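# Sort cloths onto the blue mat by cleanliness

## Task

Place every cloth without a stain onto the blue mat, and make sure no stained cloth ends up on the mat.

## Robot and tools

Robot: two arms, left_arm and right_arm, each with seven revolute joints and a parallel two-finger gripper. Left_arm sits on the +y side. Calibrated bases in the scene frame: left_arm at (+0.057, +0.340, 0) m, quat_wxyz (+1.000, 0, 0, -0.006); right_arm at (-0.022, -0.292, 0) m, quat_wxyz (+1.000, 0, 0, +0.029).

Frames: the scene frame has its origin at table-top height, halfway between the nominal bases. +x points out over the table, +z points up. Hand positions, velocities, targets and wrist-camera poses are given in each arm's own base frame. Fixed cameras and the table use the scene frame. Printed hand poses can be off by a few centimetres, more at long reach.

Command rows: every motion argument is built from rows of 16 numbers. The first 8 belong to left_arm: waist, shoulder, upper arm roll, elbow, forearm roll, wrist pitch, wrist roll, then the gripper opening. The last 8 are the same for right_arm. Always send all 16, even if only one arm should move. Joint numbers are absolute target angles in radians, not offsets. Opening is absolute on a -1 (closed) to +1 (fully open) scale.

Stated joint ranges (rad):
- waist -6.283 to 6.283
- shoulder -2.059 to 2.094
- upper arm roll -6.283 to 6.283
- elbow -0.192 to 3.927
- forearm roll -6.283 to 6.283
- wrist pitch -1.693 to 3.142
- wrist roll -6.283 to 6.283

The real ends can differ by 0.010 rad. A target more than 0.010 rad outside a range, and farther out than the current angle, makes the call refused. Targets past the real end are clipped, with a "joint sent to its limit" note. To keep a joint still, resend its "Joint targets" value. To leave a gripper alone, resend its present command; 0 is a real command (half open).

Tools:
- execute_actions(actions, cameras): actions is a list of actions. Each action is up to 15 rows, one per 1/30 s step. A short action repeats its last row. An empty list returns the full state plus all camera images.
- move(target, speed, blend, opening_speed, blocking, cameras): target is one 16-number row or a list of up to 15 rows, all joint-space goals. Joints interpolate together, so the hand follows a curve, not a line. There is no obstacle avoidance. speed is in rad/s for the joint with the longest way to go: 0.01 to 3.14, default 0.5. blend (rad) rounds corners at waypoints; 0 stops at each. opening_speed (0.2 or more, scale units per second) ramps the gripper. blocking=false returns after about 0.5 s while the motion continues, and a new move replaces it. The "move:" line reports done, off_target, moving, held or fault, and limits=held if steps were withheld. done or off_target does not tell you whether anything is touched.
- wait(seconds 0 to 10): the arms hold their last command.
- stop(): brakes a running move.
- zoom_image(camera, region [x0,y0,x1,y1] in pixels, at most 504 by 504): enlarges part of the latest image from a camera.
- clear_fault(arm): clears a reported torque fault on left_arm or right_arm.
- finished_scene(scene): give the current scene number. This ends the scene for good. Make no other call in that reply.

Reading results:
- Joint positions and Joint velocities: each arm's seven joints, then the finger-pad gap in m (0.084 fully open).
- Joint targets: where the joints are being driven now.
- Tool commands: the current gripper commands.
- grip_measured: the measured opening on the -1 to +1 scale.
- end_effector_position: the point between the closed pads, about 2 cm behind the fingertips. Fingers point along the gripper's +z and close along its y axis. Closing pushes the tips about 10 mm further forward.
- Joint torques: include the arm's own weight, with offsets and noise.
- "joint command not followed": the clearance check between the arms altered steps.
- Wrist depth: a 7x7 grid of distances in mm, 172 to 3000, read row by row from the top left. "-" means no value.
- Camera calibration: K, distortion and T_world_to_cam for cam_head_left, cam_head_right, cam_high, cam_left_wrist, cam_right_wrist, all 672x504. These can be a little off.

Gripping: to hold something, command an opening clearly below grip_measured; the lower it is, the harder the squeeze. The limit is roughly 24 N per pad. For thin cloth, -1 gives full force.

Limits and speed:
- Each joint target moves at most 3.14 rad/s and stays within 0.637 rad of the measured angle per step.
- The hand is capped at 1 m/s.
- The scene keeps running while you think; a running move continues meanwhile.

Faults:
- Contact torque reaching a joint's load limit stops that arm until clear_fault. Limits in N m: waist 44.1, shoulder 44.3, upper arm roll 28.2, elbow 28.2, forearm roll 28.2, wrist pitch 15.2, wrist roll 15.8.
- The same fault comes from one second at a motor's torque limit, or from long overload.
- Motors heat when holding loads, stretched out, or pushing against something. MOTOR HOT appears at 65 °C; at 80 °C the arm is braked for 30 to 60 s or more.

Avoid:
- dropping cloths or releasing them while they move
- letting anything fall or be left off the table
- fast impacts with the table or fixed objects
- pressing far past contact
- any contact between the two arms, including one gripper closing on the other's fingers

Each tool is called after "Request:" as name(argument=value, ...) on one line, values as JSON.

## Session

Request:
execute_actions(actions=[])

Request:
zoom_image(camera="cam_high", region=[150, 240, 490, 460])

Scene clock: 0.00 s.
left_arm: end_effector_position=(+0.5609, -0.3749, +0.3310) grip_measured=+1.00 end_effector_quat_wxyz=(+0.031, +0.952, -0.255, +0.166) | right_arm: end_effector_position=(+0.2137, -0.0660, +0.1011) grip_measured=+1.00 end_effector_quat_wxyz=(-0.293, -0.451, +0.577, -0.615)
Joint positions: left_arm=[-0.604 0.432 -0.003 1.872 0.061 1.104 -0.102 0.084] | right_arm=[-0.75 -1.058 2.068 0.262 -0.037 0.982 2.746 0.084]
Joint velocities: within noise
Joint torques (N m): no reading
Motor temperatures (°C): left_arm=[35 40 39 32 37 39 34] | right_arm=[42 40 42 43 36 40 42]
Wrist depth (mm): cam_left_wrist=[1634 1634 1642 1634 1642 611 622 / 1509 1539 1539 568 579 581 583 / 1446 532 541 542 545 549 552 / 508 512 512 517 517 520 523 / 487 491 493 497 496 499 501 / 465 463 470 471 473 475 476 / 443 447 448 450 450 453 455] | cam_right_wrist=[2595 2510 2381 2294 2192 2145 2044 / 2664 2519 2457 2340 2249 2178 2080 / 2654 2556 2483 2372 2294 2132 2050 / 2696 2595 2483 2414 2294 1634 1940 / 2760 2604 2538 2422 1882 2228 581 / 2749 2675 2566 2448 697 539 449 / 2816 2706 2614 617 502 413 353]
Joint targets: left_arm=[-0.604 0.432 -0.003 1.872 0.061 1.104 -0.102] | right_arm=[-0.750 -1.058 2.068 0.262 -0.037 0.982 2.746]
Tool commands: left_gripper/opening=+1.0 right_gripper/opening=+1.0
camera_calibration:
cam_left_wrist: T_world_to_cam=[[-0.504224, -0.862796, 0.0366229, -0.0295293], [-0.801306, 0.451635, -0.392344, 0.829961], [0.321972, -0.227175, -0.919089, 0.162806], [0, 0, 0, 1]] pos_world=[0.597745, -0.363332, 0.476345]
cam_right_wrist: T_world_to_cam=[[-0.859393, -0.175247, -0.480345, 0.256769], [0.476279, 0.0674008, -0.876707, 0.0773412], [0.186016, -0.982215, 0.0255427, 0.0241417], [0, 0, 0, 1]] pos_world=[0.179339, 0.0634975, 0.190527]

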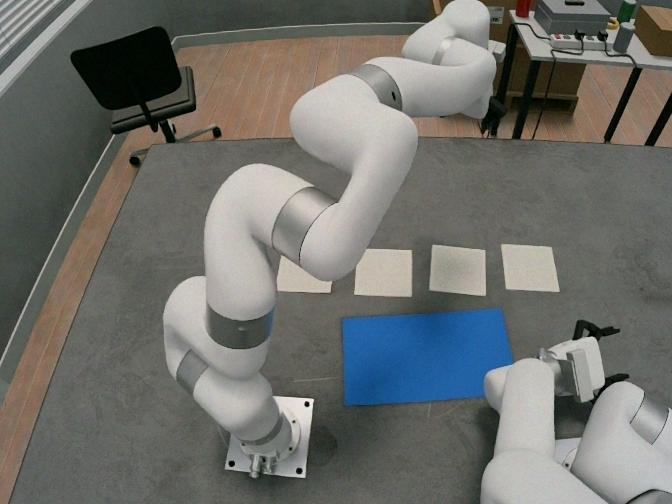

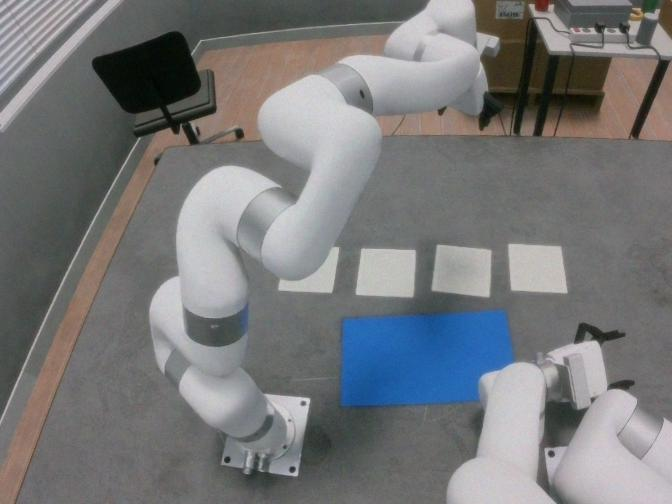

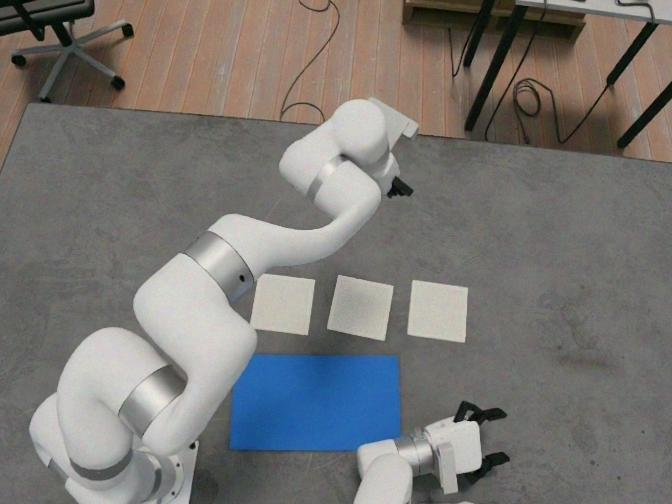

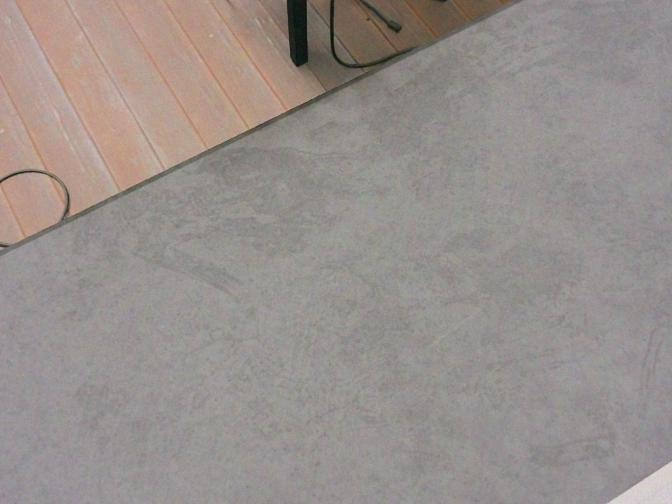

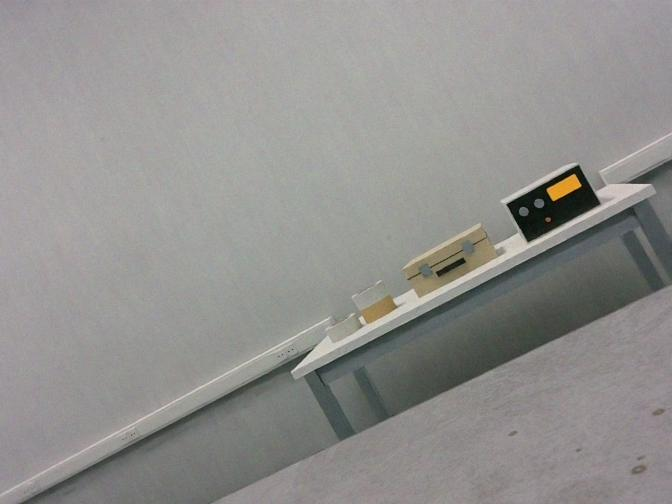

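Scaled by 1.482 from the camera's 672x504 image, which has a finer 960x720 frame.

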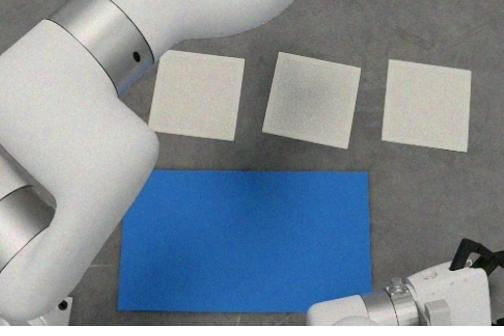

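Request:
zoom_image(camera="cam_head_right", region=[270, 230, 430, 310])

Request:
zoom_image(camera="cam_head_left", region=[420, 230, 580, 310])

Scaled by 3.150 from the camera's 672x504 image, which has a finer 960x720 frame.

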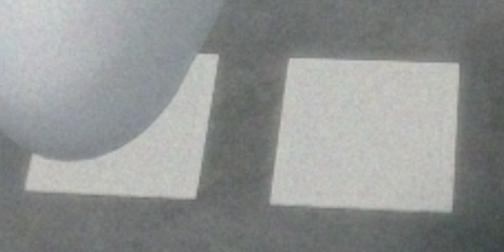

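Scaled by 3.150 from the camera's 672x504 image, which has a finer 960x720 frame.

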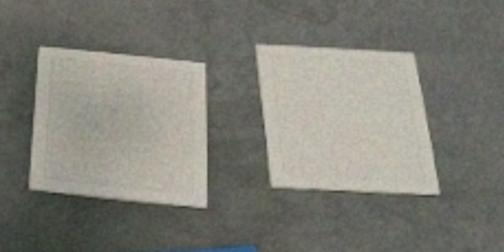

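Request:
move(target=[-0.25,-0.262,0,0.9014,0,1.1633,-0.25,-0.6, 0.23,0.2209,0,1.4482,0,1.2273,3.3716,-0.6], speed=1.2, cameras=["all"])

Request:
zoom_image(camera="cam_high", region=[150, 240, 490, 460])

Scene clock: 28.93 s.
left_arm: end_effector_position=(+0.3837, -0.0980, +0.2476) grip_measured=-0.62 end_effector_quat_wxyz=(+0.000, +1.000, +0.000, +0.000) | right_arm: end_effector_position=(+0.5258, +0.1231, +0.2475) grip_measured=-0.62 end_effector_quat_wxyz=(+0.000, +0.000, +1.000, +0.000)
Joint positions: left_arm=[-0.25 -0.262 0 0.901 0 1.163 -0.25 0.017] | right_arm=[0.23 0.221 0 1.448 0 1.227 3.372 0.017]
Joint torques (N m): left_arm=[4.02 -15.58 2.05 10.31 -1.76 -0.53 -2.14] | right_arm=[4.93 -22.31 -1.78 21.1 2.93 -0.42 1.83]
Wrist depth (mm): cam_left_wrist=[374 378 382 385 390 394 396 / 373 376 379 382 387 391 394 / 370 373 377 379 384 387 392 / 368 371 374 377 381 386 389 / 367 367 370 373 379 380 384 / 364 365 367 371 376 378 384 / 361 363 367 370 373 377 380] | cam_right_wrist=[402 400 398 396 394 391 391 / 397 395 394 391 389 387 386 / 391 390 389 388 384 384 381 / 389 387 385 383 381 379 378 / 384 382 379 376 376 373 373 / 379 377 374 373 372 368 368 / 375 372 371 369 367 366 364]
Joint targets: left_arm=[-0.250 -0.262 0.000 0.901 0.000 1.163 -0.250] | right_arm=[0.230 0.221 0.000 1.448 0.000 1.227 3.372]
move: done
camera_calibration:
cam_left_wrist: T_world_to_cam=[[0.0108477, -0.997996, 0.0623431, -0.0940922], [-0.997857, -0.0148276, -0.063735, 0.47854], [0.0645317, -0.0615181, -0.996018, 0.340136], [0, 0, 0, 1]] pos_world=[0.456586, -0.0658835, 0.375148]
cam_right_wrist: T_world_to_cam=[[0.0378248, 0.999119, -0.0181886, -0.102327], [0.994161, -0.0394655, -0.100434, -0.406918], [-0.101064, -0.0142835, -0.994777, 0.432414], [0, 0, 0, 1]] pos_world=[0.452114, 0.0923545, 0.387426]

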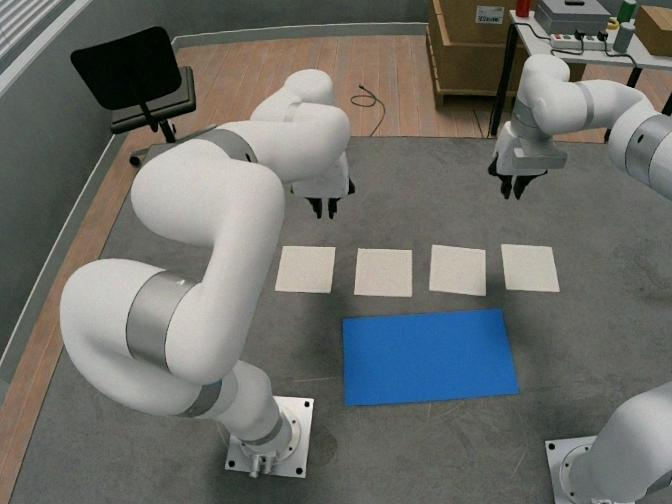

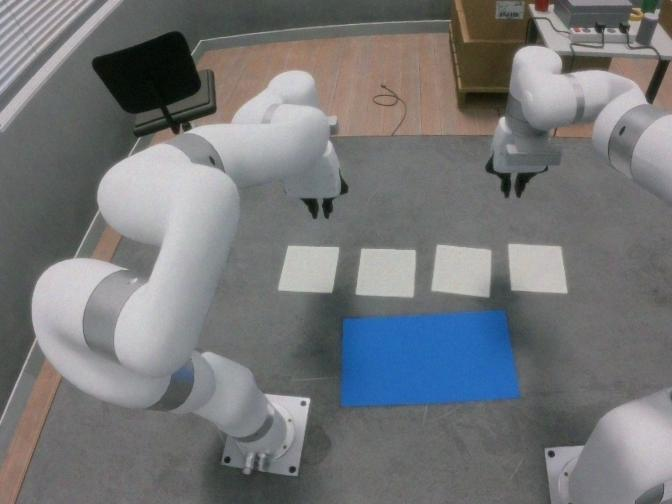

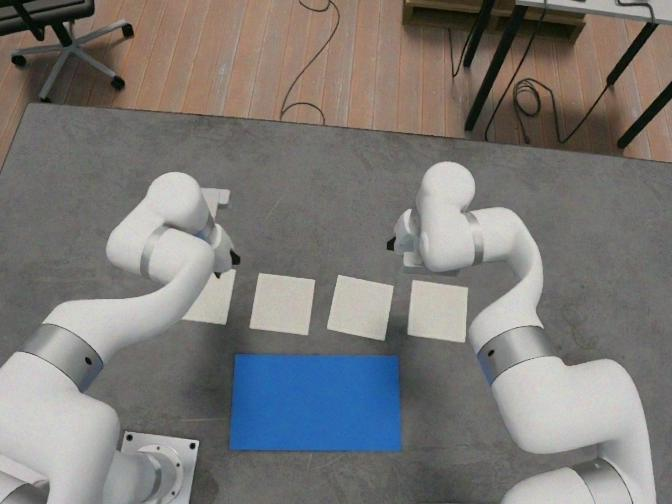

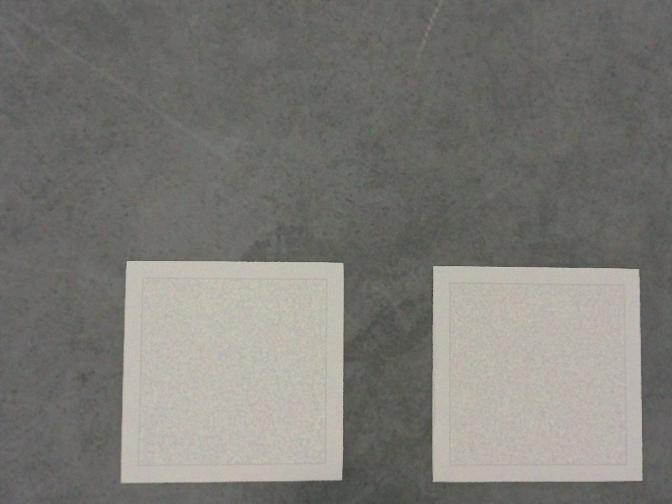

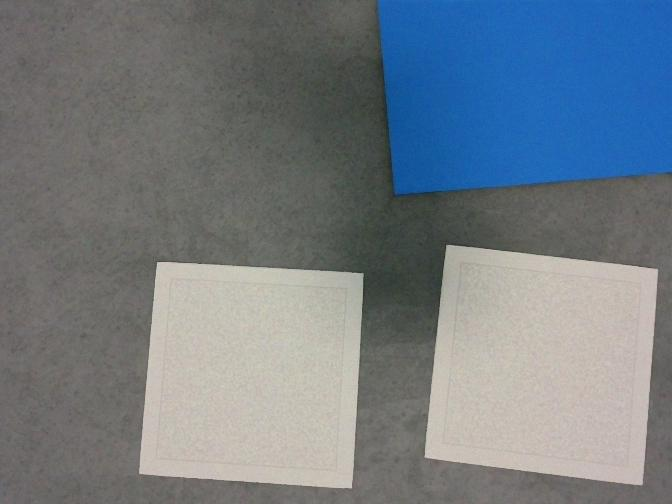

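Scaled by 1.482 from the camera's 672x504 image, which has a finer 960x720 frame.

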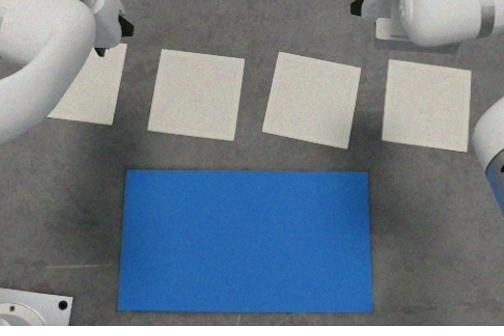

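Request:
move(target=[[-0.5312,0.1008,0,0.7241,0,0.6233,-0.5312,-0.4, 0.23,0.2209,0,1.4482,0,1.2273,3.3716,-0.6],[-0.5312,0.2238,0,0.7241,0,0.5003,-0.5312,-0.4, 0.23,0.2209,0,1.4482,0,1.2273,3.3716,-0.6]], speed=[0.8,0.4])

Request:
move(target=[-0.5312,0.2325,0,0.7241,0,0.4916,-0.5312,-0.4, 0.23,0.2209,0,1.4482,0,1.2273,3.3716,-0.6], speed=0.05)

Request:
move(target=[-0.5312,0.2325,0,0.7241,0,0.4916,-0.5312,-1, 0.23,0.2209,0,1.4482,0,1.2273,3.3716,-0.6], opening_speed=0.6, cameras=["cam_head_left"])

Request:
zoom_image(camera="cam_head_left", region=[340, 230, 430, 320])

Scene clock: 62.27 s.
left_arm: end_effector_position=(+0.3660, -0.2150, +0.0262) grip_measured=-0.42 end_effector_quat_wxyz=(+0.000, +1.000, +0.000, +0.000) | right_arm: end_effector_position=(+0.5258, +0.1231, +0.2475) grip_measured=-0.62 end_effector_quat_wxyz=(+0.000, +0.000, +1.000, +0.000)
Joint positions: left_arm=[-0.531 0.224 0 0.724 0 0.5 -0.531 0.026] | right_arm=[0.23 0.221 0 1.448 0 1.227 3.372 0.017]
Joint torques (N m): left_arm=[-4.73 -15.1 -1.65 9.79 -1.57 -2.51 -1.94] | right_arm=[2.72 -22.17 -1.57 20.35 1.8 -1.21 1.03]
Wrist depth (mm): cam_left_wrist=[- - - - - - - / - - - - - - - / - - - - - - - / - - - - - - - / - - - - - - - / - - - - - - - / - - - - - - -] | cam_right_wrist=[402 400 400 397 394 392 389 / 397 395 395 392 389 387 387 / 393 391 388 386 385 383 382 / 389 386 385 383 382 380 377 / 384 382 378 377 375 373 372 / 380 377 373 373 371 368 368 / 375 372 371 369 368 365 364]
Joint targets: left_arm=[-0.531 0.224 0.000 0.724 0.000 0.500 -0.531] | right_arm=[0.230 0.221 0.000 1.448 0.000 1.227 3.372]
move: done

Scene clock: 62.97 s.
left_arm: end_effector_position=(+0.3662, -0.2152, +0.0234) grip_measured=-0.42 end_effector_quat_wxyz=(+0.000, +1.000, +0.000, +0.000) | right_arm: end_effector_position=(+0.5258, +0.1231, +0.2475) grip_measured=-0.62 end_effector_quat_wxyz=(+0.000, +0.000, +1.000, +0.000)
Joint positions: left_arm=[-0.531 0.232 0 0.724 0 0.492 -0.531 0.026] | right_arm=[0.23 0.221 0 1.448 0 1.227 3.372 0.017]
Joint torques (N m): left_arm=[-4.91 -6.06 -1.7 5.94 -1.63 -2.15 -1.79] | right_arm=[2.55 -22.35 -1.78 20.26 1.5 -1.2 0.86]
Wrist depth (mm): cam_left_wrist=[- - - - - - - / - - - - - - - / - - - - - - - / - - - - - - - / - - - - - - - / - - - - - - - / - - - - - - -] | cam_right_wrist=[403 401 398 397 394 391 390 / 397 395 394 392 388 387 387 / 392 391 389 388 384 383 382 / 389 387 385 383 381 379 378 / 385 382 378 376 376 374 372 / 381 377 374 373 371 369 368 / 375 372 370 369 368 366 364]
Joint targets: left_arm=[-0.531 0.233 0.000 0.724 0.000 0.492 -0.531] | right_arm=[0.230 0.221 0.000 1.448 0.000 1.227 3.372]
move: done

Scene clock: 64.17 s.
left_arm: end_effector_position=(+0.3660, -0.2150, +0.0231) grip_measured=-0.96 end_effector_quat_wxyz=(+0.000, +1.000, +0.000, +0.000) | right_arm: end_effector_position=(+0.5258, +0.1231, +0.2475) grip_measured=-0.62 end_effector_quat_wxyz=(+0.000, +0.000, +1.000, +0.000)
Joint positions: left_arm=[-0.531 0.233 0 0.724 0 0.492 -0.531 0.002] | right_arm=[0.23 0.221 0 1.448 0 1.227 3.372 0.017]
Joint torques (N m): left_arm=[-1.54 -11.19 -1.49 4.42 -1.68 0.33 -1.55] | right_arm=[2.3 -22.3 -1.75 20.19 1.28 -1.41 0.67]
Wrist depth (mm): cam_left_wrist=[- - - - - - - / - - - - - - - / - - - - - - - / - - - - - - - / - - - - - - - / - - - - - - - / - - - - - - -] | cam_right_wrist=[401 400 398 396 394 392 391 / 397 395 394 391 389 387 385 / 392 391 390 387 385 383 382 / 388 387 384 382 381 379 378 / 384 382 378 376 376 373 372 / 381 376 374 373 371 368 368 / 375 373 370 369 368 366 365]
Joint targets: left_arm=[-0.531 0.233 0.000 0.724 0.000 0.492 -0.531] | right_arm=[0.230 0.221 0.000 1.448 0.000 1.227 3.372]
move: done
Images, in order (width x height): cam_head_left 672x504.

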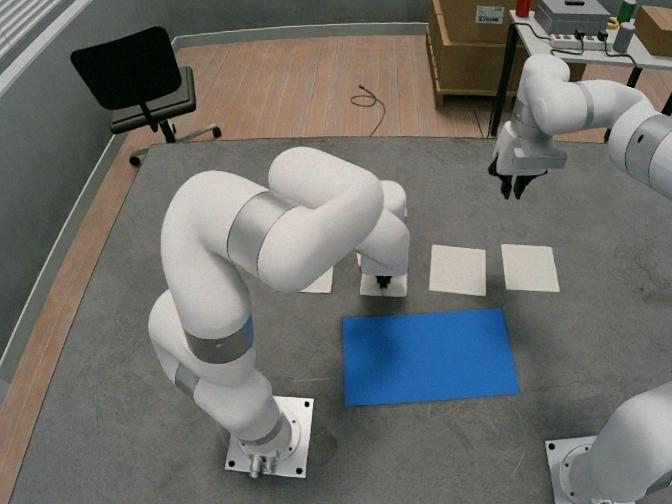

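Scaled by 5.600 from the camera's 672x504 image, which has a finer 960x720 frame.

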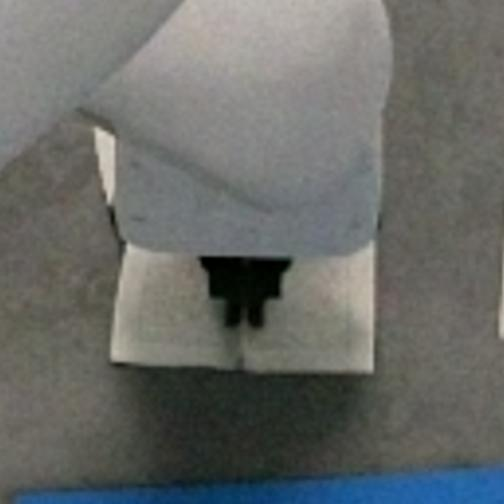

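Request:
move(target=[-0.5312,-0.2675,0,0.7241,0,0.9916,-0.5312,-1, 0.23,0.2209,0,1.4482,0,1.2273,3.3716,-0.6], speed=0.4, cameras=["cam_head_left","cam_head_right","cam_high","cam_right_wrist"])

Request:
zoom_image(camera="cam_head_left", region=[310, 180, 470, 340])

Scene clock: 71.60 s.
left_arm: end_effector_position=(+0.3261, -0.1916, +0.1893) grip_measured=-0.96 end_effector_quat_wxyz=(+0.000, +1.000, +0.000, +0.000) | right_arm: end_effector_position=(+0.5258, +0.1231, +0.2475) grip_measured=-0.62 end_effector_quat_wxyz=(+0.000, +0.000, +1.000, +0.000)
Joint positions: left_arm=[-0.531 -0.267 0 0.724 0 0.992 -0.531 0.002] | right_arm=[0.23 0.221 0 1.448 0 1.227 3.372 0.017]
Joint torques (N m): left_arm=[2.68 -15.15 -0.51 11.5 -1.49 -0.37 -0.59] | right_arm=[-0.06 -22.29 -1.7 19.61 0.13 -2.05 -0.05]
Wrist depth (mm): cam_left_wrist=[317 319 323 324 328 332 335 / 314 317 320 323 326 330 332 / 310 313 318 - 324 327 328 / 309 311 315 - - 185 326 / 307 310 313 - - 183 324 / 306 308 312 - - 179 324 / 305 308 310 - - - 321] | cam_right_wrist=[403 400 398 397 394 391 390 / 398 395 393 392 389 387 386 / 392 391 389 387 384 383 381 / 389 387 385 383 381 379 378 / 385 382 378 377 376 373 372 / 381 378 374 373 372 369 368 / 375 372 370 370 368 367 364]
Joint targets: left_arm=[-0.531 -0.267 0.000 0.724 0.000 0.992 -0.531] | right_arm=[0.230 0.221 0.000 1.448 0.000 1.227 3.372]
move: done
camera_calibration:
cam_right_wrist: T_world_to_cam=[[0.0378293, 0.999119, -0.018189, -0.102329], [0.994161, -0.03947, -0.100434, -0.406917], [-0.101063, -0.0142835, -0.994777, 0.432414], [0, 0, 0, 1]] pos_world=[0.452114, 0.0923545, 0.387426]
Images, in order (width x height): cam_head_left 672x504, cam_head_right 672x504, cam_high 672x504, cam_right_wrist 672x504.

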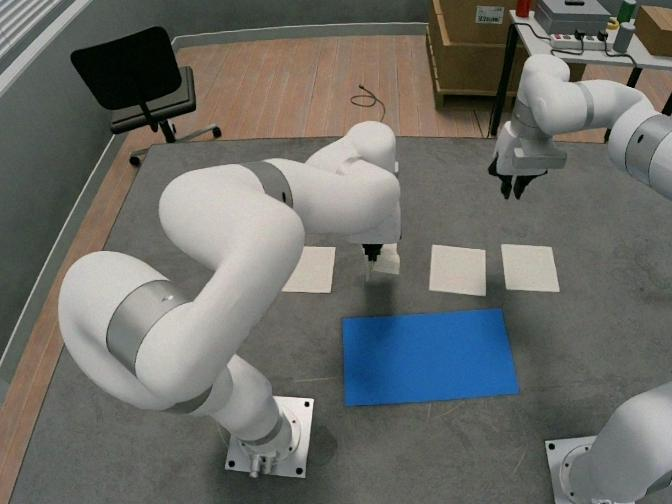

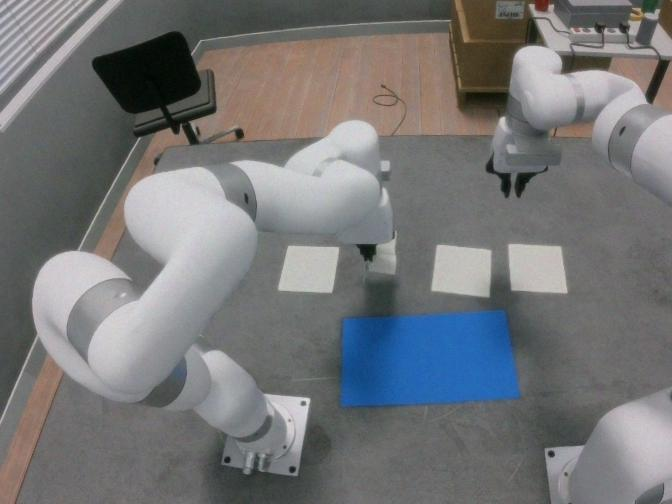

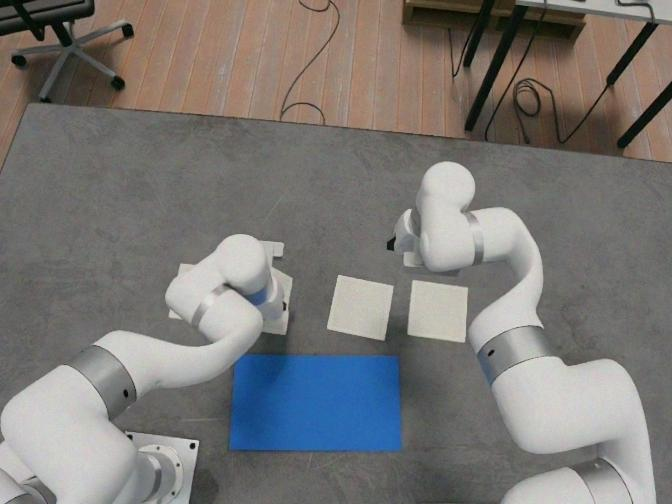

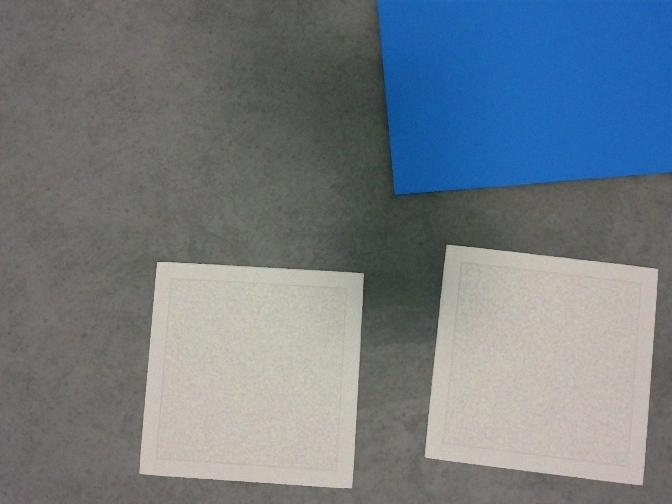

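Scaled by 3.150 from the camera's 672x504 image, which has a finer 960x720 frame.

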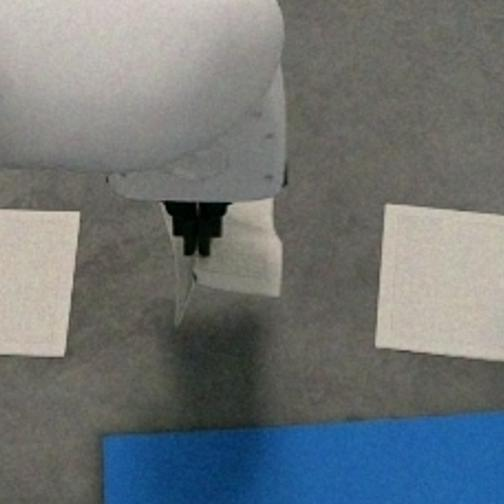

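Request:
move(target=[-0.1,-0.1756,0,1.2705,-1.2,1.446,-0.1,-1, -0.194,0.40,0,1.137,1.809,1.825,3.94,-0.6], speed=1.0, cameras=["cam_head_left","cam_high","cam_right_wrist"])

Scene clock: 141.40 s.
left_arm: end_effector_position=(+0.4205, -0.2671, +0.4994) grip_measured=-0.96 end_effector_quat_wxyz=(+0.557, +0.825, +0.070, -0.056) | right_arm: end_effector_position=(+0.5426, +0.1534, +0.3489) grip_measured=-0.62 end_effector_quat_wxyz=(+0.530, -0.449, -0.358, -0.624)
Joint positions: left_arm=[-0.1 -0.176 0 1.27 -1.2 1.446 -0.1 0.002] | right_arm=[-0.194 0.4 0 1.137 1.809 1.825 3.94 0.017]
Joint torques (N m): left_arm=[3.78 -11.23 1.42 13.88 -3.34 0.44 2.15] | right_arm=[-5.15 -23.36 2.17 12.81 5.08 3.38 1.92]
Wrist depth (mm): cam_left_wrist=[630 763 973 - 2935 2675 2556 / 647 792 1005 2923 2828 2664 2538 / 647 809 1053 2973 2805 2644 2501 / - - - - - 2604 2465 / - - - - - 2566 2465 / 689 - - - - 2556 2405 / 731 874 - 181 - - 2397] | cam_right_wrist=[2414 2439 2483 2474 2575 2644 2654 / 2575 2634 2575 2685 2696 2805 2839 / 2414 2439 2483 2492 2547 2585 2644 / 564 2271 319 322 320 2439 2501 / 2099 2138 296 315 333 2340 2364 / 2038 2050 2074 300 326 2178 2213 / 1930 1962 1991 2008 2044 2087 2087]
Joint targets: left_arm=[-0.100 -0.176 0.000 1.270 -1.200 1.446 -0.100] | right_arm=[-0.194 0.400 0.000 1.137 1.809 1.825 3.940]
move: done
camera_calibration:
cam_right_wrist: T_world_to_cam=[[0.986545, -0.152725, -0.0583526, -0.455413], [0.0144544, 0.436991, -0.89935, 0.32502], [0.162852, 0.886405, 0.433319, -0.2442], [0, 0, 0, 1]] pos_world=[0.484356, 0.00487641, 0.371549]
Images, in order (width x height): cam_head_left 672x504, cam_high 672x504, cam_right_wrist 672x504.

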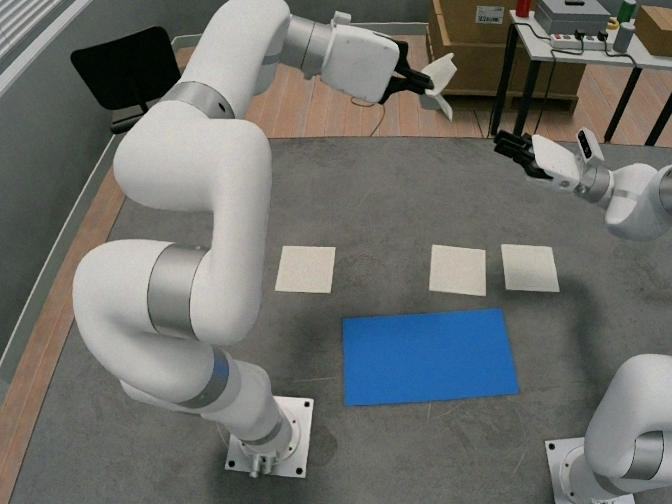

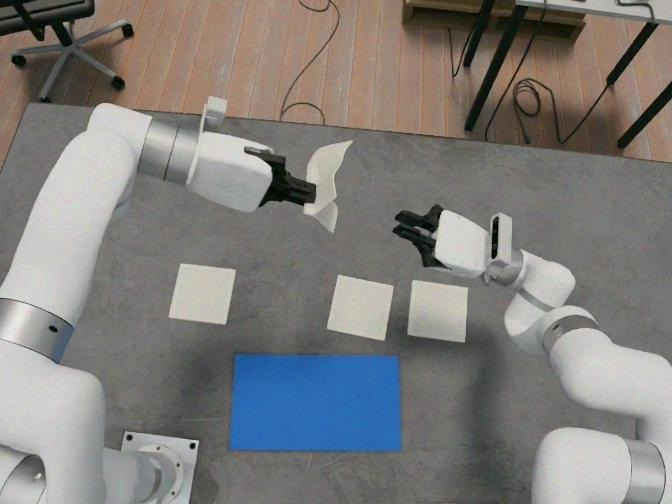

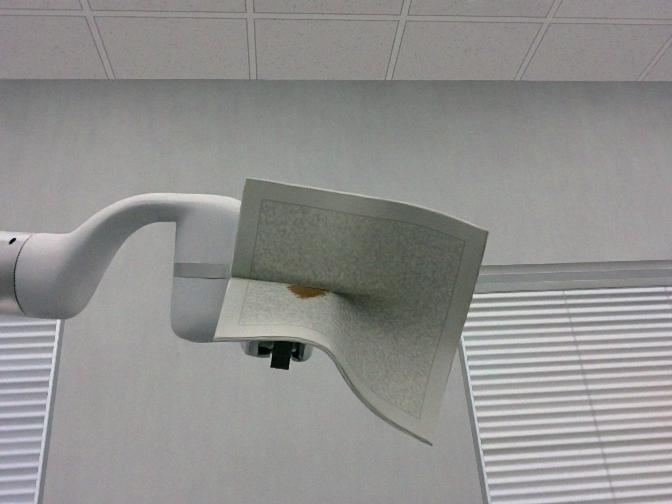

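Request:
move(target=[[-0.5312,-0.2675,0,0.7241,0,0.9916,-0.5312,-1, 0.083,0.1354,0,0.8045,0,0.6691,3.311,-0.4],[-0.5312,0.2238,0,0.7241,0,0.5003,-0.5312,-1, 0.083,0.2774,0,0.8045,0,0.5271,3.311,-0.4]], speed=[1.2,0.6])

Request:
move(target=[-0.5312,0.2238,0,0.7241,0,0.5003,-0.5312,-0.2, 0.083,0.2854,0,0.8045,0,0.5191,3.311,-0.4], speed=0.05, opening_speed=2, cameras=["cam_head_left"])

Scene clock: 165.60 s.
left_arm: end_effector_position=(+0.3660, -0.2150, +0.0262) grip_measured=-0.96 end_effector_quat_wxyz=(+0.000, +1.000, +0.000, +0.000) | right_arm: end_effector_position=(+0.4445, +0.0370, +0.0259) grip_measured=-0.42 end_effector_quat_wxyz=(+0.000, +0.043, +0.999, +0.000)
Joint positions: left_arm=[-0.531 0.224 0 0.724 0 0.5 -0.531 0.002] | right_arm=[0.083 0.277 0 0.804 0 0.527 3.311 0.026]
Joint torques (N m): left_arm=[-4.91 -15.18 1.9 9.63 1.24 -2.59 -1.94] | right_arm=[4.79 -19.12 -0.04 13.18 -2.49 -3.05 -1.46]
Wrist depth (mm): cam_left_wrist=[- - - - - - - / - - - - - - - / - - - - - - - / - - - - - - - / - - - - - - - / - - - - - - - / - - - - - - -] | cam_right_wrist=[- - - - - - - / - - - - - - - / - - - - - - - / - - - - - - - / - - - - - - - / - - - - - - - / - - - - - - -]
Joint targets: left_arm=[-0.531 0.224 0.000 0.724 0.000 0.500 -0.531] | right_arm=[0.083 0.277 0.000 0.805 0.000 0.527 3.311]
move: done

Scene clock: 166.30 s.
left_arm: end_effector_position=(+0.3660, -0.2150, +0.0262) grip_measured=-0.22 end_effector_quat_wxyz=(+0.000, +1.000, +0.000, +0.000) | right_arm: end_effector_position=(+0.4447, +0.0370, +0.0231) grip_measured=-0.42 end_effector_quat_wxyz=(+0.000, +0.043, +0.999, +0.000)
Joint positions: left_arm=[-0.531 0.224 0 0.724 0 0.5 -0.531 0.035] | right_arm=[0.083 0.285 0 0.805 0 0.519 3.311 0.026]
Joint torques (N m): left_arm=[-4.63 -15.4 2.09 10.6 1.24 -2.49 -1.89] | right_arm=[4.88 -10.1 -0.25 10.94 -2.69 -2.65 -1.34]
Wrist depth (mm): cam_left_wrist=[- - - - - - - / - - - - - - - / - - - - - - - / - - - - - - - / - - - - - - - / - - - - - - - / - - - - - - -] | cam_right_wrist=[- - - - - - - / - - - - - - - / - - - - - - - / - - - - - - - / - - - - - - - / - - - - - - - / - - - - - - -]
Joint targets: left_arm=[-0.531 0.224 0.000 0.724 0.000 0.500 -0.531] | right_arm=[0.083 0.285 0.000 0.805 0.000 0.519 3.311]
move: done
Images, in order (width x height): cam_head_left 672x504.

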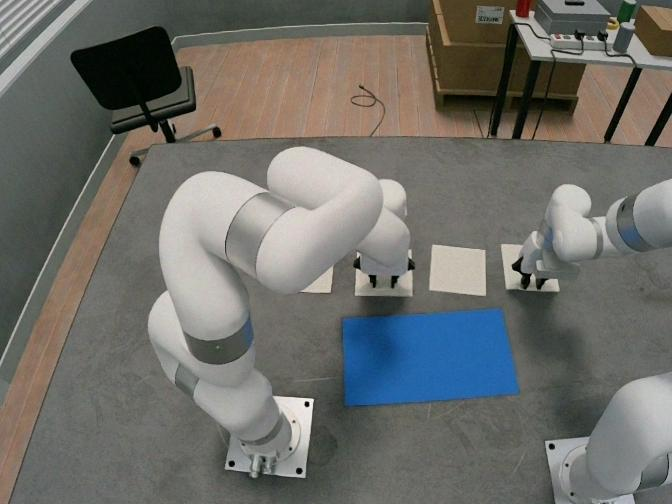

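Request:
move(target=[[-0.5312,0.2238,0,0.7241,0,0.5003,-0.5312,-0.2, 0.083,0.2854,0,0.8045,0,0.5191,3.311,-1],[-0.5312,-0.0762,0,0.7241,0,0.8003,-0.5312,-0.2, 0.083,-0.2146,0,0.8045,0,1.0191,3.311,-1],[0.1,0.1016,0,0.7049,-1.773,1.855,2.45,-0.6, 0.1,-0.1756,0,1.2705,1.2,1.446,3.33,-1]], speed=[0.6,0.6,1.5], cameras=["cam_high","cam_left_wrist"])

Scene clock: 191.70 s.
left_arm: end_effector_position=(+0.4087, -0.2176, +0.3430) grip_measured=-0.62 end_effector_quat_wxyz=(+0.567, +0.437, -0.373, +0.590) | right_arm: end_effector_position=(+0.4205, +0.2671, +0.4994) grip_measured=-1.00 end_effector_quat_wxyz=(-0.080, +0.107, +0.821, +0.554)
Joint positions: left_arm=[0.1 0.102 0 0.705 -1.773 1.855 2.45 0.017] | right_arm=[0.1 -0.176 0 1.27 1.2 1.446 3.33 0]
Joint torques (N m): left_arm=[3.84 -13.38 0.12 7.75 -3.1 2.73 1.99] | right_arm=[5.14 -14.07 0.88 21.05 5.38 0.75 1.92]
Wrist depth (mm): cam_left_wrist=[2664 2634 2547 2575 2575 2538 2448 / - - - - 2935 2923 - / - - - - 392 348 - / - - - - 444 354 566 / 2899 2960 2973 2935 2863 524 2886 / 2874 2805 2828 2771 2782 2760 2782 / 2696 2614 2706 2654 2634 2634 2624] | cam_right_wrist=[836 2474 530 484 463 367 1790 / 745 545 543 554 507 370 1809 / 614 808 1094 2235 2125 374 1763 / 679 857 1082 2228 467 442 1781 / 662 803 1001 2199 460 1862 1809 / 630 755 927 520 1991 1872 1804 / 601 716 839 499 499 1893 1776]
Joint targets: left_arm=[0.100 0.102 0.000 0.705 -1.773 1.855 2.450] | right_arm=[0.100 -0.176 0.000 1.270 1.200 1.446 3.330]
move: done
camera_calibration:
cam_left_wrist: T_world_to_cam=[[-0.998861, -0.0170969, 0.044547, 0.41251], [-0.0338587, -0.403851, -0.914198, 0.320781], [0.0336202, -0.914665, 0.402812, -0.226692], [0, 0, 0, 1]] pos_world=[0.430523, -0.0707473, 0.366196]
Images, in order (width x height): cam_high 672x504, cam_left_wrist 672x504.

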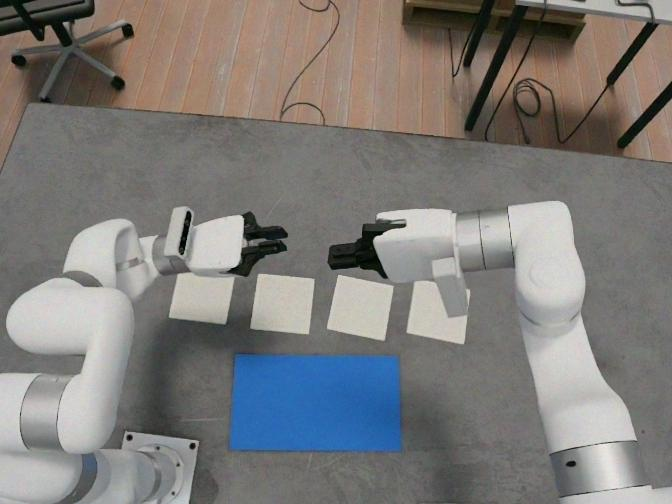

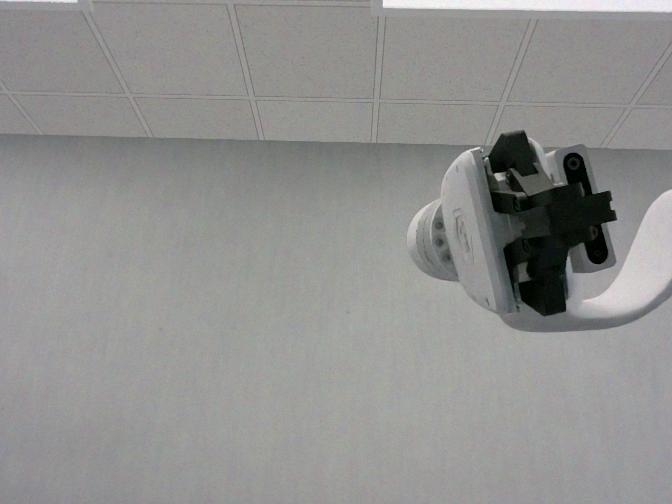

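Request:
move(target=[[0.1,0.1016,0,0.7049,-1.773,1.855,2.45,-0.6, 0.083,0.1354,0,0.8045,0,0.6691,3.311,-0.4],[0.1,0.1016,0,0.7049,-1.773,1.855,2.45,-0.6, 0.083,0.2774,0,0.8045,0,0.5271,3.311,-0.4],[0.1,0.1016,0,0.7049,-1.773,1.855,2.45,-0.6, 0.083,0.2872,0,0.8045,0,0.5173,3.311,-0.4]], speed=[1.2,0.4,0.05])

Request:
move(target=[0.1,0.1016,0,0.7049,-1.773,1.855,2.45,-0.6, 0.083,0.2872,0,0.8045,0,0.5173,3.311,-1], opening_speed=0.6)

Scene clock: 204.33 s.
left_arm: end_effector_position=(+0.4087, -0.2176, +0.3430) grip_measured=-0.62 end_effector_quat_wxyz=(+0.567, +0.437, -0.373, +0.590) | right_arm: end_effector_position=(+0.4448, +0.0370, +0.0226) grip_measured=-0.42 end_effector_quat_wxyz=(+0.000, +0.043, +0.999, +0.000)
Joint positions: left_arm=[0.1 0.102 0 0.705 -1.773 1.855 2.45 0.017] | right_arm=[0.083 0.287 0 0.805 0 0.517 3.311 0.026]
Joint torques (N m): left_arm=[3.66 -13.4 -2.38 9.75 -2.7 2.48 1.19] | right_arm=[-4.83 -1.59 -0.95 5.24 -2.59 -2.39 -1.78]
Wrist depth (mm): cam_left_wrist=[2634 2654 2604 2538 2595 2528 2439 / - - - - - 2973 - / - - - - - - - / - - - - - - 2986 / - 2999 2973 2973 2935 2923 537 / 2793 2793 2782 2805 2839 2727 477 / 2685 2696 2664 2654 2664 503 456] | cam_right_wrist=[- - - - - - - / - - - - - - - / - - - - - - - / - - - - - - - / - - - - - - - / - - - - - - - / - - - - - - -]
Joint targets: left_arm=[0.100 0.102 0.000 0.705 -1.773 1.855 2.450] | right_arm=[0.083 0.287 0.000 0.805 0.000 0.517 3.311]
move: done

Scene clock: 205.53 s.
left_arm: end_effector_position=(+0.4087, -0.2176, +0.3430) grip_measured=-0.62 end_effector_quat_wxyz=(+0.567, +0.437, -0.373, +0.590) | right_arm: end_effector_position=(+0.4444, +0.0369, +0.0222) grip_measured=-0.96 end_effector_quat_wxyz=(+0.000, +0.043, +0.999, +0.000)
Joint positions: left_arm=[0.1 0.102 0 0.705 -1.773 1.855 2.45 0.017] | right_arm=[0.083 0.287 0 0.804 0 0.517 3.311 0.002]
Joint torques (N m): left_arm=[3.6 -13.45 -2.4 9.78 -2.7 2.41 0.96] | right_arm=[1.13 -7.02 1.89 1.02 -2.05 2.22 -1.36]
Wrist depth (mm): cam_left_wrist=[2696 2624 2614 2595 2575 2474 2405 / - - - - - 2973 - / - - - - - - - / - - - - - 2986 - / 2973 2986 2874 2874 2911 2899 537 / 2828 2839 2793 2816 2828 2782 475 / 2717 2685 2675 2706 2675 501 456] | cam_right_wrist=[- - - - - - - / - - - - - - - / - - - - - - - / - - - - - - - / - - - - - - - / - - - - - - - / - - - - - - -]
Joint targets: left_arm=[0.100 0.102 0.000 0.705 -1.773 1.855 2.450] | right_arm=[0.083 0.287 0.000 0.805 0.000 0.517 3.311]
move: done

Request:
move(target=[[0.1,0.1016,0,0.7049,-1.773,1.855,2.45,-0.6, 0.083,-0.2146,0,0.8045,0,1.0191,3.311,-1],[0.1,0.1016,0,0.7049,-1.773,1.855,2.45,-0.6, 0.1,-0.1756,0,1.2705,1.2,1.446,3.33,-1]], speed=[0.6,1.2], cameras=["cam_high","cam_left_wrist"])

Scene clock: 214.53 s.
left_arm: end_effector_position=(+0.4087, -0.2176, +0.3430) grip_measured=-0.62 end_effector_quat_wxyz=(+0.567, +0.437, -0.373, +0.590) | right_arm: end_effector_position=(+0.4205, +0.2671, +0.4994) grip_measured=-0.96 end_effector_quat_wxyz=(-0.080, +0.107, +0.821, +0.554)
Joint positions: left_arm=[0.1 0.102 0 0.705 -1.773 1.855 2.45 0.017] | right_arm=[0.1 -0.176 0 1.27 1.2 1.446 3.33 0.002]
Joint torques (N m): left_arm=[3.76 -13.46 -2.35 9.92 -2.46 2.22 0.22] | right_arm=[4.93 -13.65 -0.69 21.01 5.4 0.91 1.81]
Wrist depth (mm): cam_left_wrist=[2685 2717 2634 2575 2566 2556 2422 / - - - 2986 2911 2793 2874 / - - - - 285 282 279 / - - - - 280 298 259 / 2999 2960 2899 - 283 295 288 / 2793 2828 2782 2771 2717 289 2696 / 2685 2664 2644 2738 2614 2696 2654] | cam_right_wrist=[831 2431 561 483 462 366 1804 / 732 543 540 554 506 370 1790 / 614 806 1103 2228 2132 372 1767 / 675 854 1082 2228 467 443 1795 / 660 804 1001 2172 462 1862 1799 / 631 759 932 520 1962 1872 1799 / 599 705 - 505 481 1882 1799]
Joint targets: left_arm=[0.100 0.102 0.000 0.705 -1.773 1.855 2.450] | right_arm=[0.100 -0.176 0.000 1.270 1.200 1.446 3.330]
move: done
camera_calibration:
cam_left_wrist: T_world_to_cam=[[-0.998861, -0.0170928, 0.0445445, 0.412511], [-0.0338551, -0.403934, -0.914161, 0.32076], [0.0336186, -0.914628, 0.402896, -0.226719], [0, 0, 0, 1]] pos_world=[0.430523, -0.0707468, 0.366196]
Images, in order (width x height): cam_high 672x504, cam_left_wrist 672x504.

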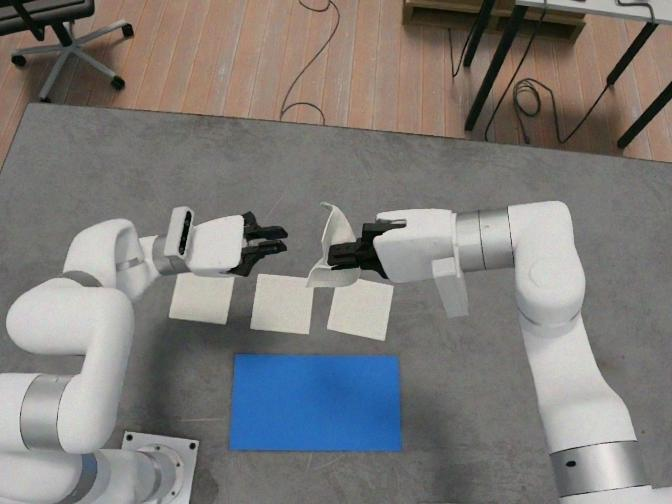

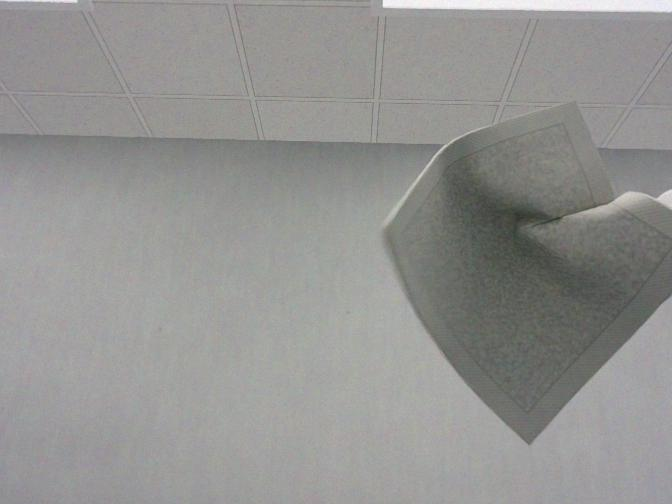

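Request:
move(target=[[0.1,0.1016,0,0.7049,-1.773,1.855,2.45,-0.6, 0.718,-0.4851,0,0.3005,0,0.7856,3.836,-1],[0.1,0.1016,0,0.7049,-1.773,1.855,2.45,-0.6, 0.718,-0.0941,0,0.3005,0,0.3946,3.836,-1]], speed=[1.2,0.5])

Request:
move(target=[[0.1,0.1016,0,0.7049,-1.773,1.855,2.45,-0.6, 0.718,-0.0941,0,0.3005,0,0.3946,3.836,-0.2],[0.1,0.1016,0,0.7049,-1.773,1.855,2.45,-0.6, 0.718,-0.2941,0,0.3005,0,0.5946,3.836,-0.2],[0.1,0.1016,0,0.7049,-1.773,1.855,2.45,-0.6, 0.4618,0.2883,0,0.9996,0,0.7113,3.750,-0.4],[0.1,0.1016,0,0.7049,-1.773,1.855,2.45,-0.6, 0.4618,0.3983,0,0.9996,0,0.6013,3.750,-0.4]], speed=[0.5,0.5,1.0,0.4], opening_speed=2)

Request:
move(target=[0.1,0.1016,0,0.7049,-1.773,1.855,2.45,-0.6, 0.4618,0.4083,0,0.9996,0,0.5913,3.750,-0.4], speed=0.05, cameras=["cam_high"])

Request:
move(target=[0.1,0.1016,0,0.7049,-1.773,1.855,2.45,-0.6, 0.4618,0.4083,0,0.9996,0,0.5913,3.750,-1], opening_speed=0.6)

Scene clock: 232.50 s.
left_arm: end_effector_position=(+0.4087, -0.2176, +0.3430) grip_measured=-0.62 end_effector_quat_wxyz=(+0.567, +0.437, -0.373, +0.590) | right_arm: end_effector_position=(+0.2289, +0.2000, +0.0258) grip_measured=-0.96 end_effector_quat_wxyz=(+0.000, -0.012, +1.000, +0.000)
Joint positions: left_arm=[0.1 0.102 0 0.705 -1.773 1.855 2.45 0.017] | right_arm=[0.718 -0.094 0 0.3 0 0.395 3.836 0.002]
Joint torques (N m): left_arm=[3.63 -13.45 -2.06 9.78 -1.53 1.69 -1.55] | right_arm=[3.76 -8.06 -0.21 11.82 -2.69 -2.75 1.58]
Wrist depth (mm): cam_left_wrist=[2685 2624 2644 2614 2538 2566 2448 / - - - - - 2935 - / - - - - - - - / - - - - - - - / 2999 2886 2973 2911 2911 2986 2886 / 2839 2816 2828 2749 2782 2738 2771 / 2706 2685 2664 2614 2624 2654 2614] | cam_right_wrist=[- - - - - - - / - - - - - - - / - - - - - - - / - - - - - - - / - - - - - - - / - - - - - - - / - - - - - - -]
Joint targets: left_arm=[0.100 0.102 0.000 0.705 -1.773 1.855 2.450] | right_arm=[0.718 -0.094 0.000 0.301 0.000 0.395 3.836]
move: done

Scene clock: 236.63 s.
left_arm: end_effector_position=(+0.4087, -0.2176, +0.3430) grip_measured=-0.62 end_effector_quat_wxyz=(+0.567, +0.437, -0.373, +0.590) | right_arm: end_effector_position=(+0.4438, +0.2209, +0.0267) grip_measured=-0.42 end_effector_quat_wxyz=(+0.000, +0.073, +0.997, +0.000)
Joint positions: left_arm=[0.1 0.102 0 0.705 -1.773 1.855 2.45 0.017] | right_arm=[0.462 0.398 0 1 0 0.601 3.75 0.026]
Joint torques (N m): left_arm=[3.21 -13.51 -2.06 9.75 -1.44 1.68 -1.56] | right_arm=[-4.75 -22.35 1.77 13.39 -2.21 -3.06 -1.55]
Wrist depth (mm): cam_left_wrist=[2685 2614 2595 2614 2595 2566 2474 / - - - - - 2899 2973 / - - - - - - - / - - - - - - 2986 / 2948 2960 2973 2973 - 2886 457 / 2816 2828 2828 2805 2828 2706 391 / 2604 2654 2624 2685 2644 2604 360] | cam_right_wrist=[- - - - - - - / - - - - - - - / - - - - - - - / - - - - - - - / - - - - - - - / - - - - - - - / - - - - - - -]
Joint targets: left_arm=[0.100 0.102 0.000 0.705 -1.773 1.855 2.450] | right_arm=[0.462 0.398 0.000 1.000 0.000 0.601 3.750]
move: done

Scene clock: 237.33 s.
left_arm: end_effector_position=(+0.4087, -0.2176, +0.3430) grip_measured=-0.62 end_effector_quat_wxyz=(+0.567, +0.437, -0.373, +0.590) | right_arm: end_effector_position=(+0.4441, +0.2210, +0.0228) grip_measured=-0.42 end_effector_quat_wxyz=(+0.000, +0.073, +0.997, +0.000)
Joint positions: left_arm=[0.1 0.102 0 0.705 -1.773 1.855 2.45 0.017] | right_arm=[0.462 0.408 0 1 0 0.591 3.75 0.026]
Joint torques (N m): left_arm=[3.38 -13.44 -2.1 9.7 -1.48 1.68 -1.57] | right_arm=[-4.78 -4.42 1.68 7.19 -2.03 -2.31 -1.52]
Wrist depth (mm): cam_left_wrist=[2654 2664 2614 2575 2595 2556 2422 / - - - - - 2899 2999 / - - - - - - - / - - - - - - - / 2973 - 2948 2960 2886 2935 458 / 2828 2874 2706 2805 2771 2685 392 / 2654 2717 2614 2595 2634 2664 357] | cam_right_wrist=[- - - - - - - / - - - - - - - / - - - - - - - / - - - - - - - / - - - - - - - / - - - - - - - / - - - - - - -]
Joint targets: left_arm=[0.100 0.102 0.000 0.705 -1.773 1.855 2.450] | right_arm=[0.462 0.408 0.000 1.000 0.000 0.591 3.750]
move: done
Images, in order (width x height): cam_high 672x504.

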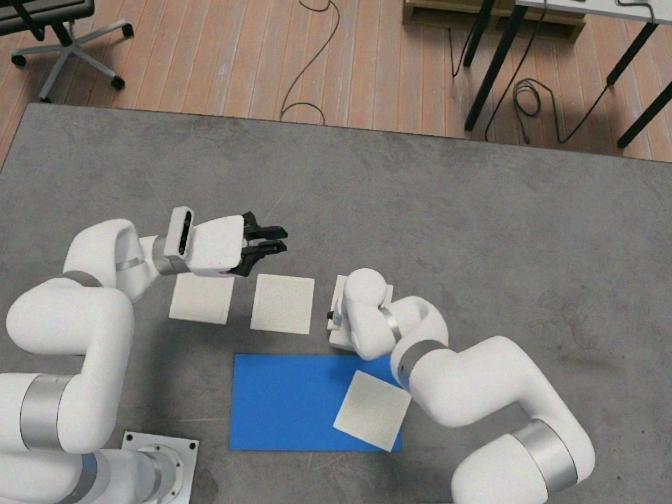

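Scene clock: 238.53 s.
left_arm: end_effector_position=(+0.4087, -0.2176, +0.3430) grip_measured=-0.62 end_effector_quat_wxyz=(+0.567, +0.437, -0.373, +0.590) | right_arm: end_effector_position=(+0.4437, +0.2208, +0.0223) grip_measured=-1.00 end_effector_quat_wxyz=(+0.000, +0.073, +0.997, +0.000)
Joint positions: left_arm=[0.1 0.102 0 0.705 -1.773 1.855 2.45 0.017] | right_arm=[0.462 0.409 0 0.999 0 0.591 3.75 0]
Joint torques (N m): left_arm=[3.37 -13.46 -2.06 9.81 -1.33 1.56 -1.48] | right_arm=[-1.03 -12.68 1 3.7 -1.85 1.51 -1.61]
Wrist depth (mm): cam_left_wrist=[2634 2614 2614 2585 2566 2483 2439 / - - - - - 2899 2986 / - - - - - - - / - - - - 2999 - 2999 / 2874 2986 2948 2886 2986 2899 460 / 2793 2782 2760 2738 2771 2717 392 / 2634 2675 2595 2664 2634 2685 356] | cam_right_wrist=[- - - - - - - / - - - - - - - / - - - - - - - / - - - - - - - / - - - - - - - / - - - - - - - / - - - - - - -]
Joint targets: left_arm=[0.100 0.102 0.000 0.705 -1.773 1.855 2.450] | right_arm=[0.462 0.408 0.000 1.000 0.000 0.591 3.750]
move: done

Request:
move(target=[[0.1,0.1016,0,0.7049,-1.773,1.855,2.45,-0.6, 0.4618,0.3983,0,0.9996,0,0.6013,3.750,-1],[0.1,0.1016,0,0.7049,-1.773,1.855,2.45,-0.6, 0.4618,0.3983,0,0.9996,0,0.6013,3.750,-0.35],[0.1,0.1016,0,0.7049,-1.773,1.855,2.45,-0.6, 0.4618,0.4099,0,0.9996,0,0.5897,3.750,-0.35]], speed=[0.4,0.3,0.08])

Request:
move(target=[0.1,0.1016,0,0.7049,-1.773,1.855,2.45,-0.6, 0.4618,0.4099,0,0.9996,0,0.5897,3.750,-1], opening_speed=0.6)

Scene clock: 250.07 s.
left_arm: end_effector_position=(+0.4087, -0.2176, +0.3430) grip_measured=-0.62 end_effector_quat_wxyz=(+0.567, +0.437, -0.373, +0.590) | right_arm: end_effector_position=(+0.4442, +0.2211, +0.0222) grip_measured=-0.37 end_effector_quat_wxyz=(+0.000, +0.073, +0.997, +0.000)
Joint positions: left_arm=[0.1 0.102 0 0.705 -1.773 1.855 2.45 0.017] | right_arm=[0.462 0.409 0 1 0 0.59 3.75 0.028]
Joint torques (N m): left_arm=[3.18 -13.62 -1.93 9.68 -1.32 1.62 -1.61] | right_arm=[3.04 3.28 -0.01 -0.02 -1.28 -2.01 -1.17]
Wrist depth (mm): cam_left_wrist=[2644 2624 2664 2595 2566 2547 2465 / - - - - - 2960 2986 / - - - - - - - / - - - - - - - / 2973 2911 2923 2999 2935 2935 457 / 2771 2816 2793 2771 2793 2782 392 / 2675 2595 2634 2624 2624 2644 357] | cam_right_wrist=[- - - - - - - / - - - - - - - / - - - - - - - / - - - - - - - / - - - - - - - / - - - - - - - / - - - - - - -]
Joint targets: left_arm=[0.100 0.102 0.000 0.705 -1.773 1.855 2.450] | right_arm=[0.462 0.410 0.000 1.000 0.000 0.590 3.750]
move: done

Scene clock: 251.37 s.
left_arm: end_effector_position=(+0.4087, -0.2176, +0.3430) grip_measured=-0.62 end_effector_quat_wxyz=(+0.567, +0.437, -0.373, +0.590) | right_arm: end_effector_position=(+0.4438, +0.2209, +0.0217) grip_measured=-0.96 end_effector_quat_wxyz=(+0.000, +0.073, +0.997, +0.000)
Joint positions: left_arm=[0.1 0.102 0 0.705 -1.773 1.855 2.45 0.017] | right_arm=[0.462 0.41 0 1 0 0.59 3.75 0.002]
Joint torques (N m): left_arm=[3.15 -13.62 -1.98 9.63 -1.29 1.62 -1.47] | right_arm=[1.5 1.49 -0.83 -6.22 -1.16 3.38 -1]
Wrist depth (mm): cam_left_wrist=[2685 2595 2547 2556 2585 2519 2364 / - - - - - 2923 - / - - - - - - - / - - - - - - - / 2948 2999 2960 - 2923 2899 458 / 2793 2738 2760 2782 2793 2771 391 / 2717 2664 2664 2634 2685 2696 356] | cam_right_wrist=[- - - - - - - / - - - - - - - / - - - - - - - / - - - - - - - / - - - - - - - / - - - - - - - / - - - - - - -]
Joint targets: left_arm=[0.100 0.102 0.000 0.705 -1.773 1.855 2.450] | right_arm=[0.462 0.410 0.000 1.000 0.000 0.590 3.750]
move: done


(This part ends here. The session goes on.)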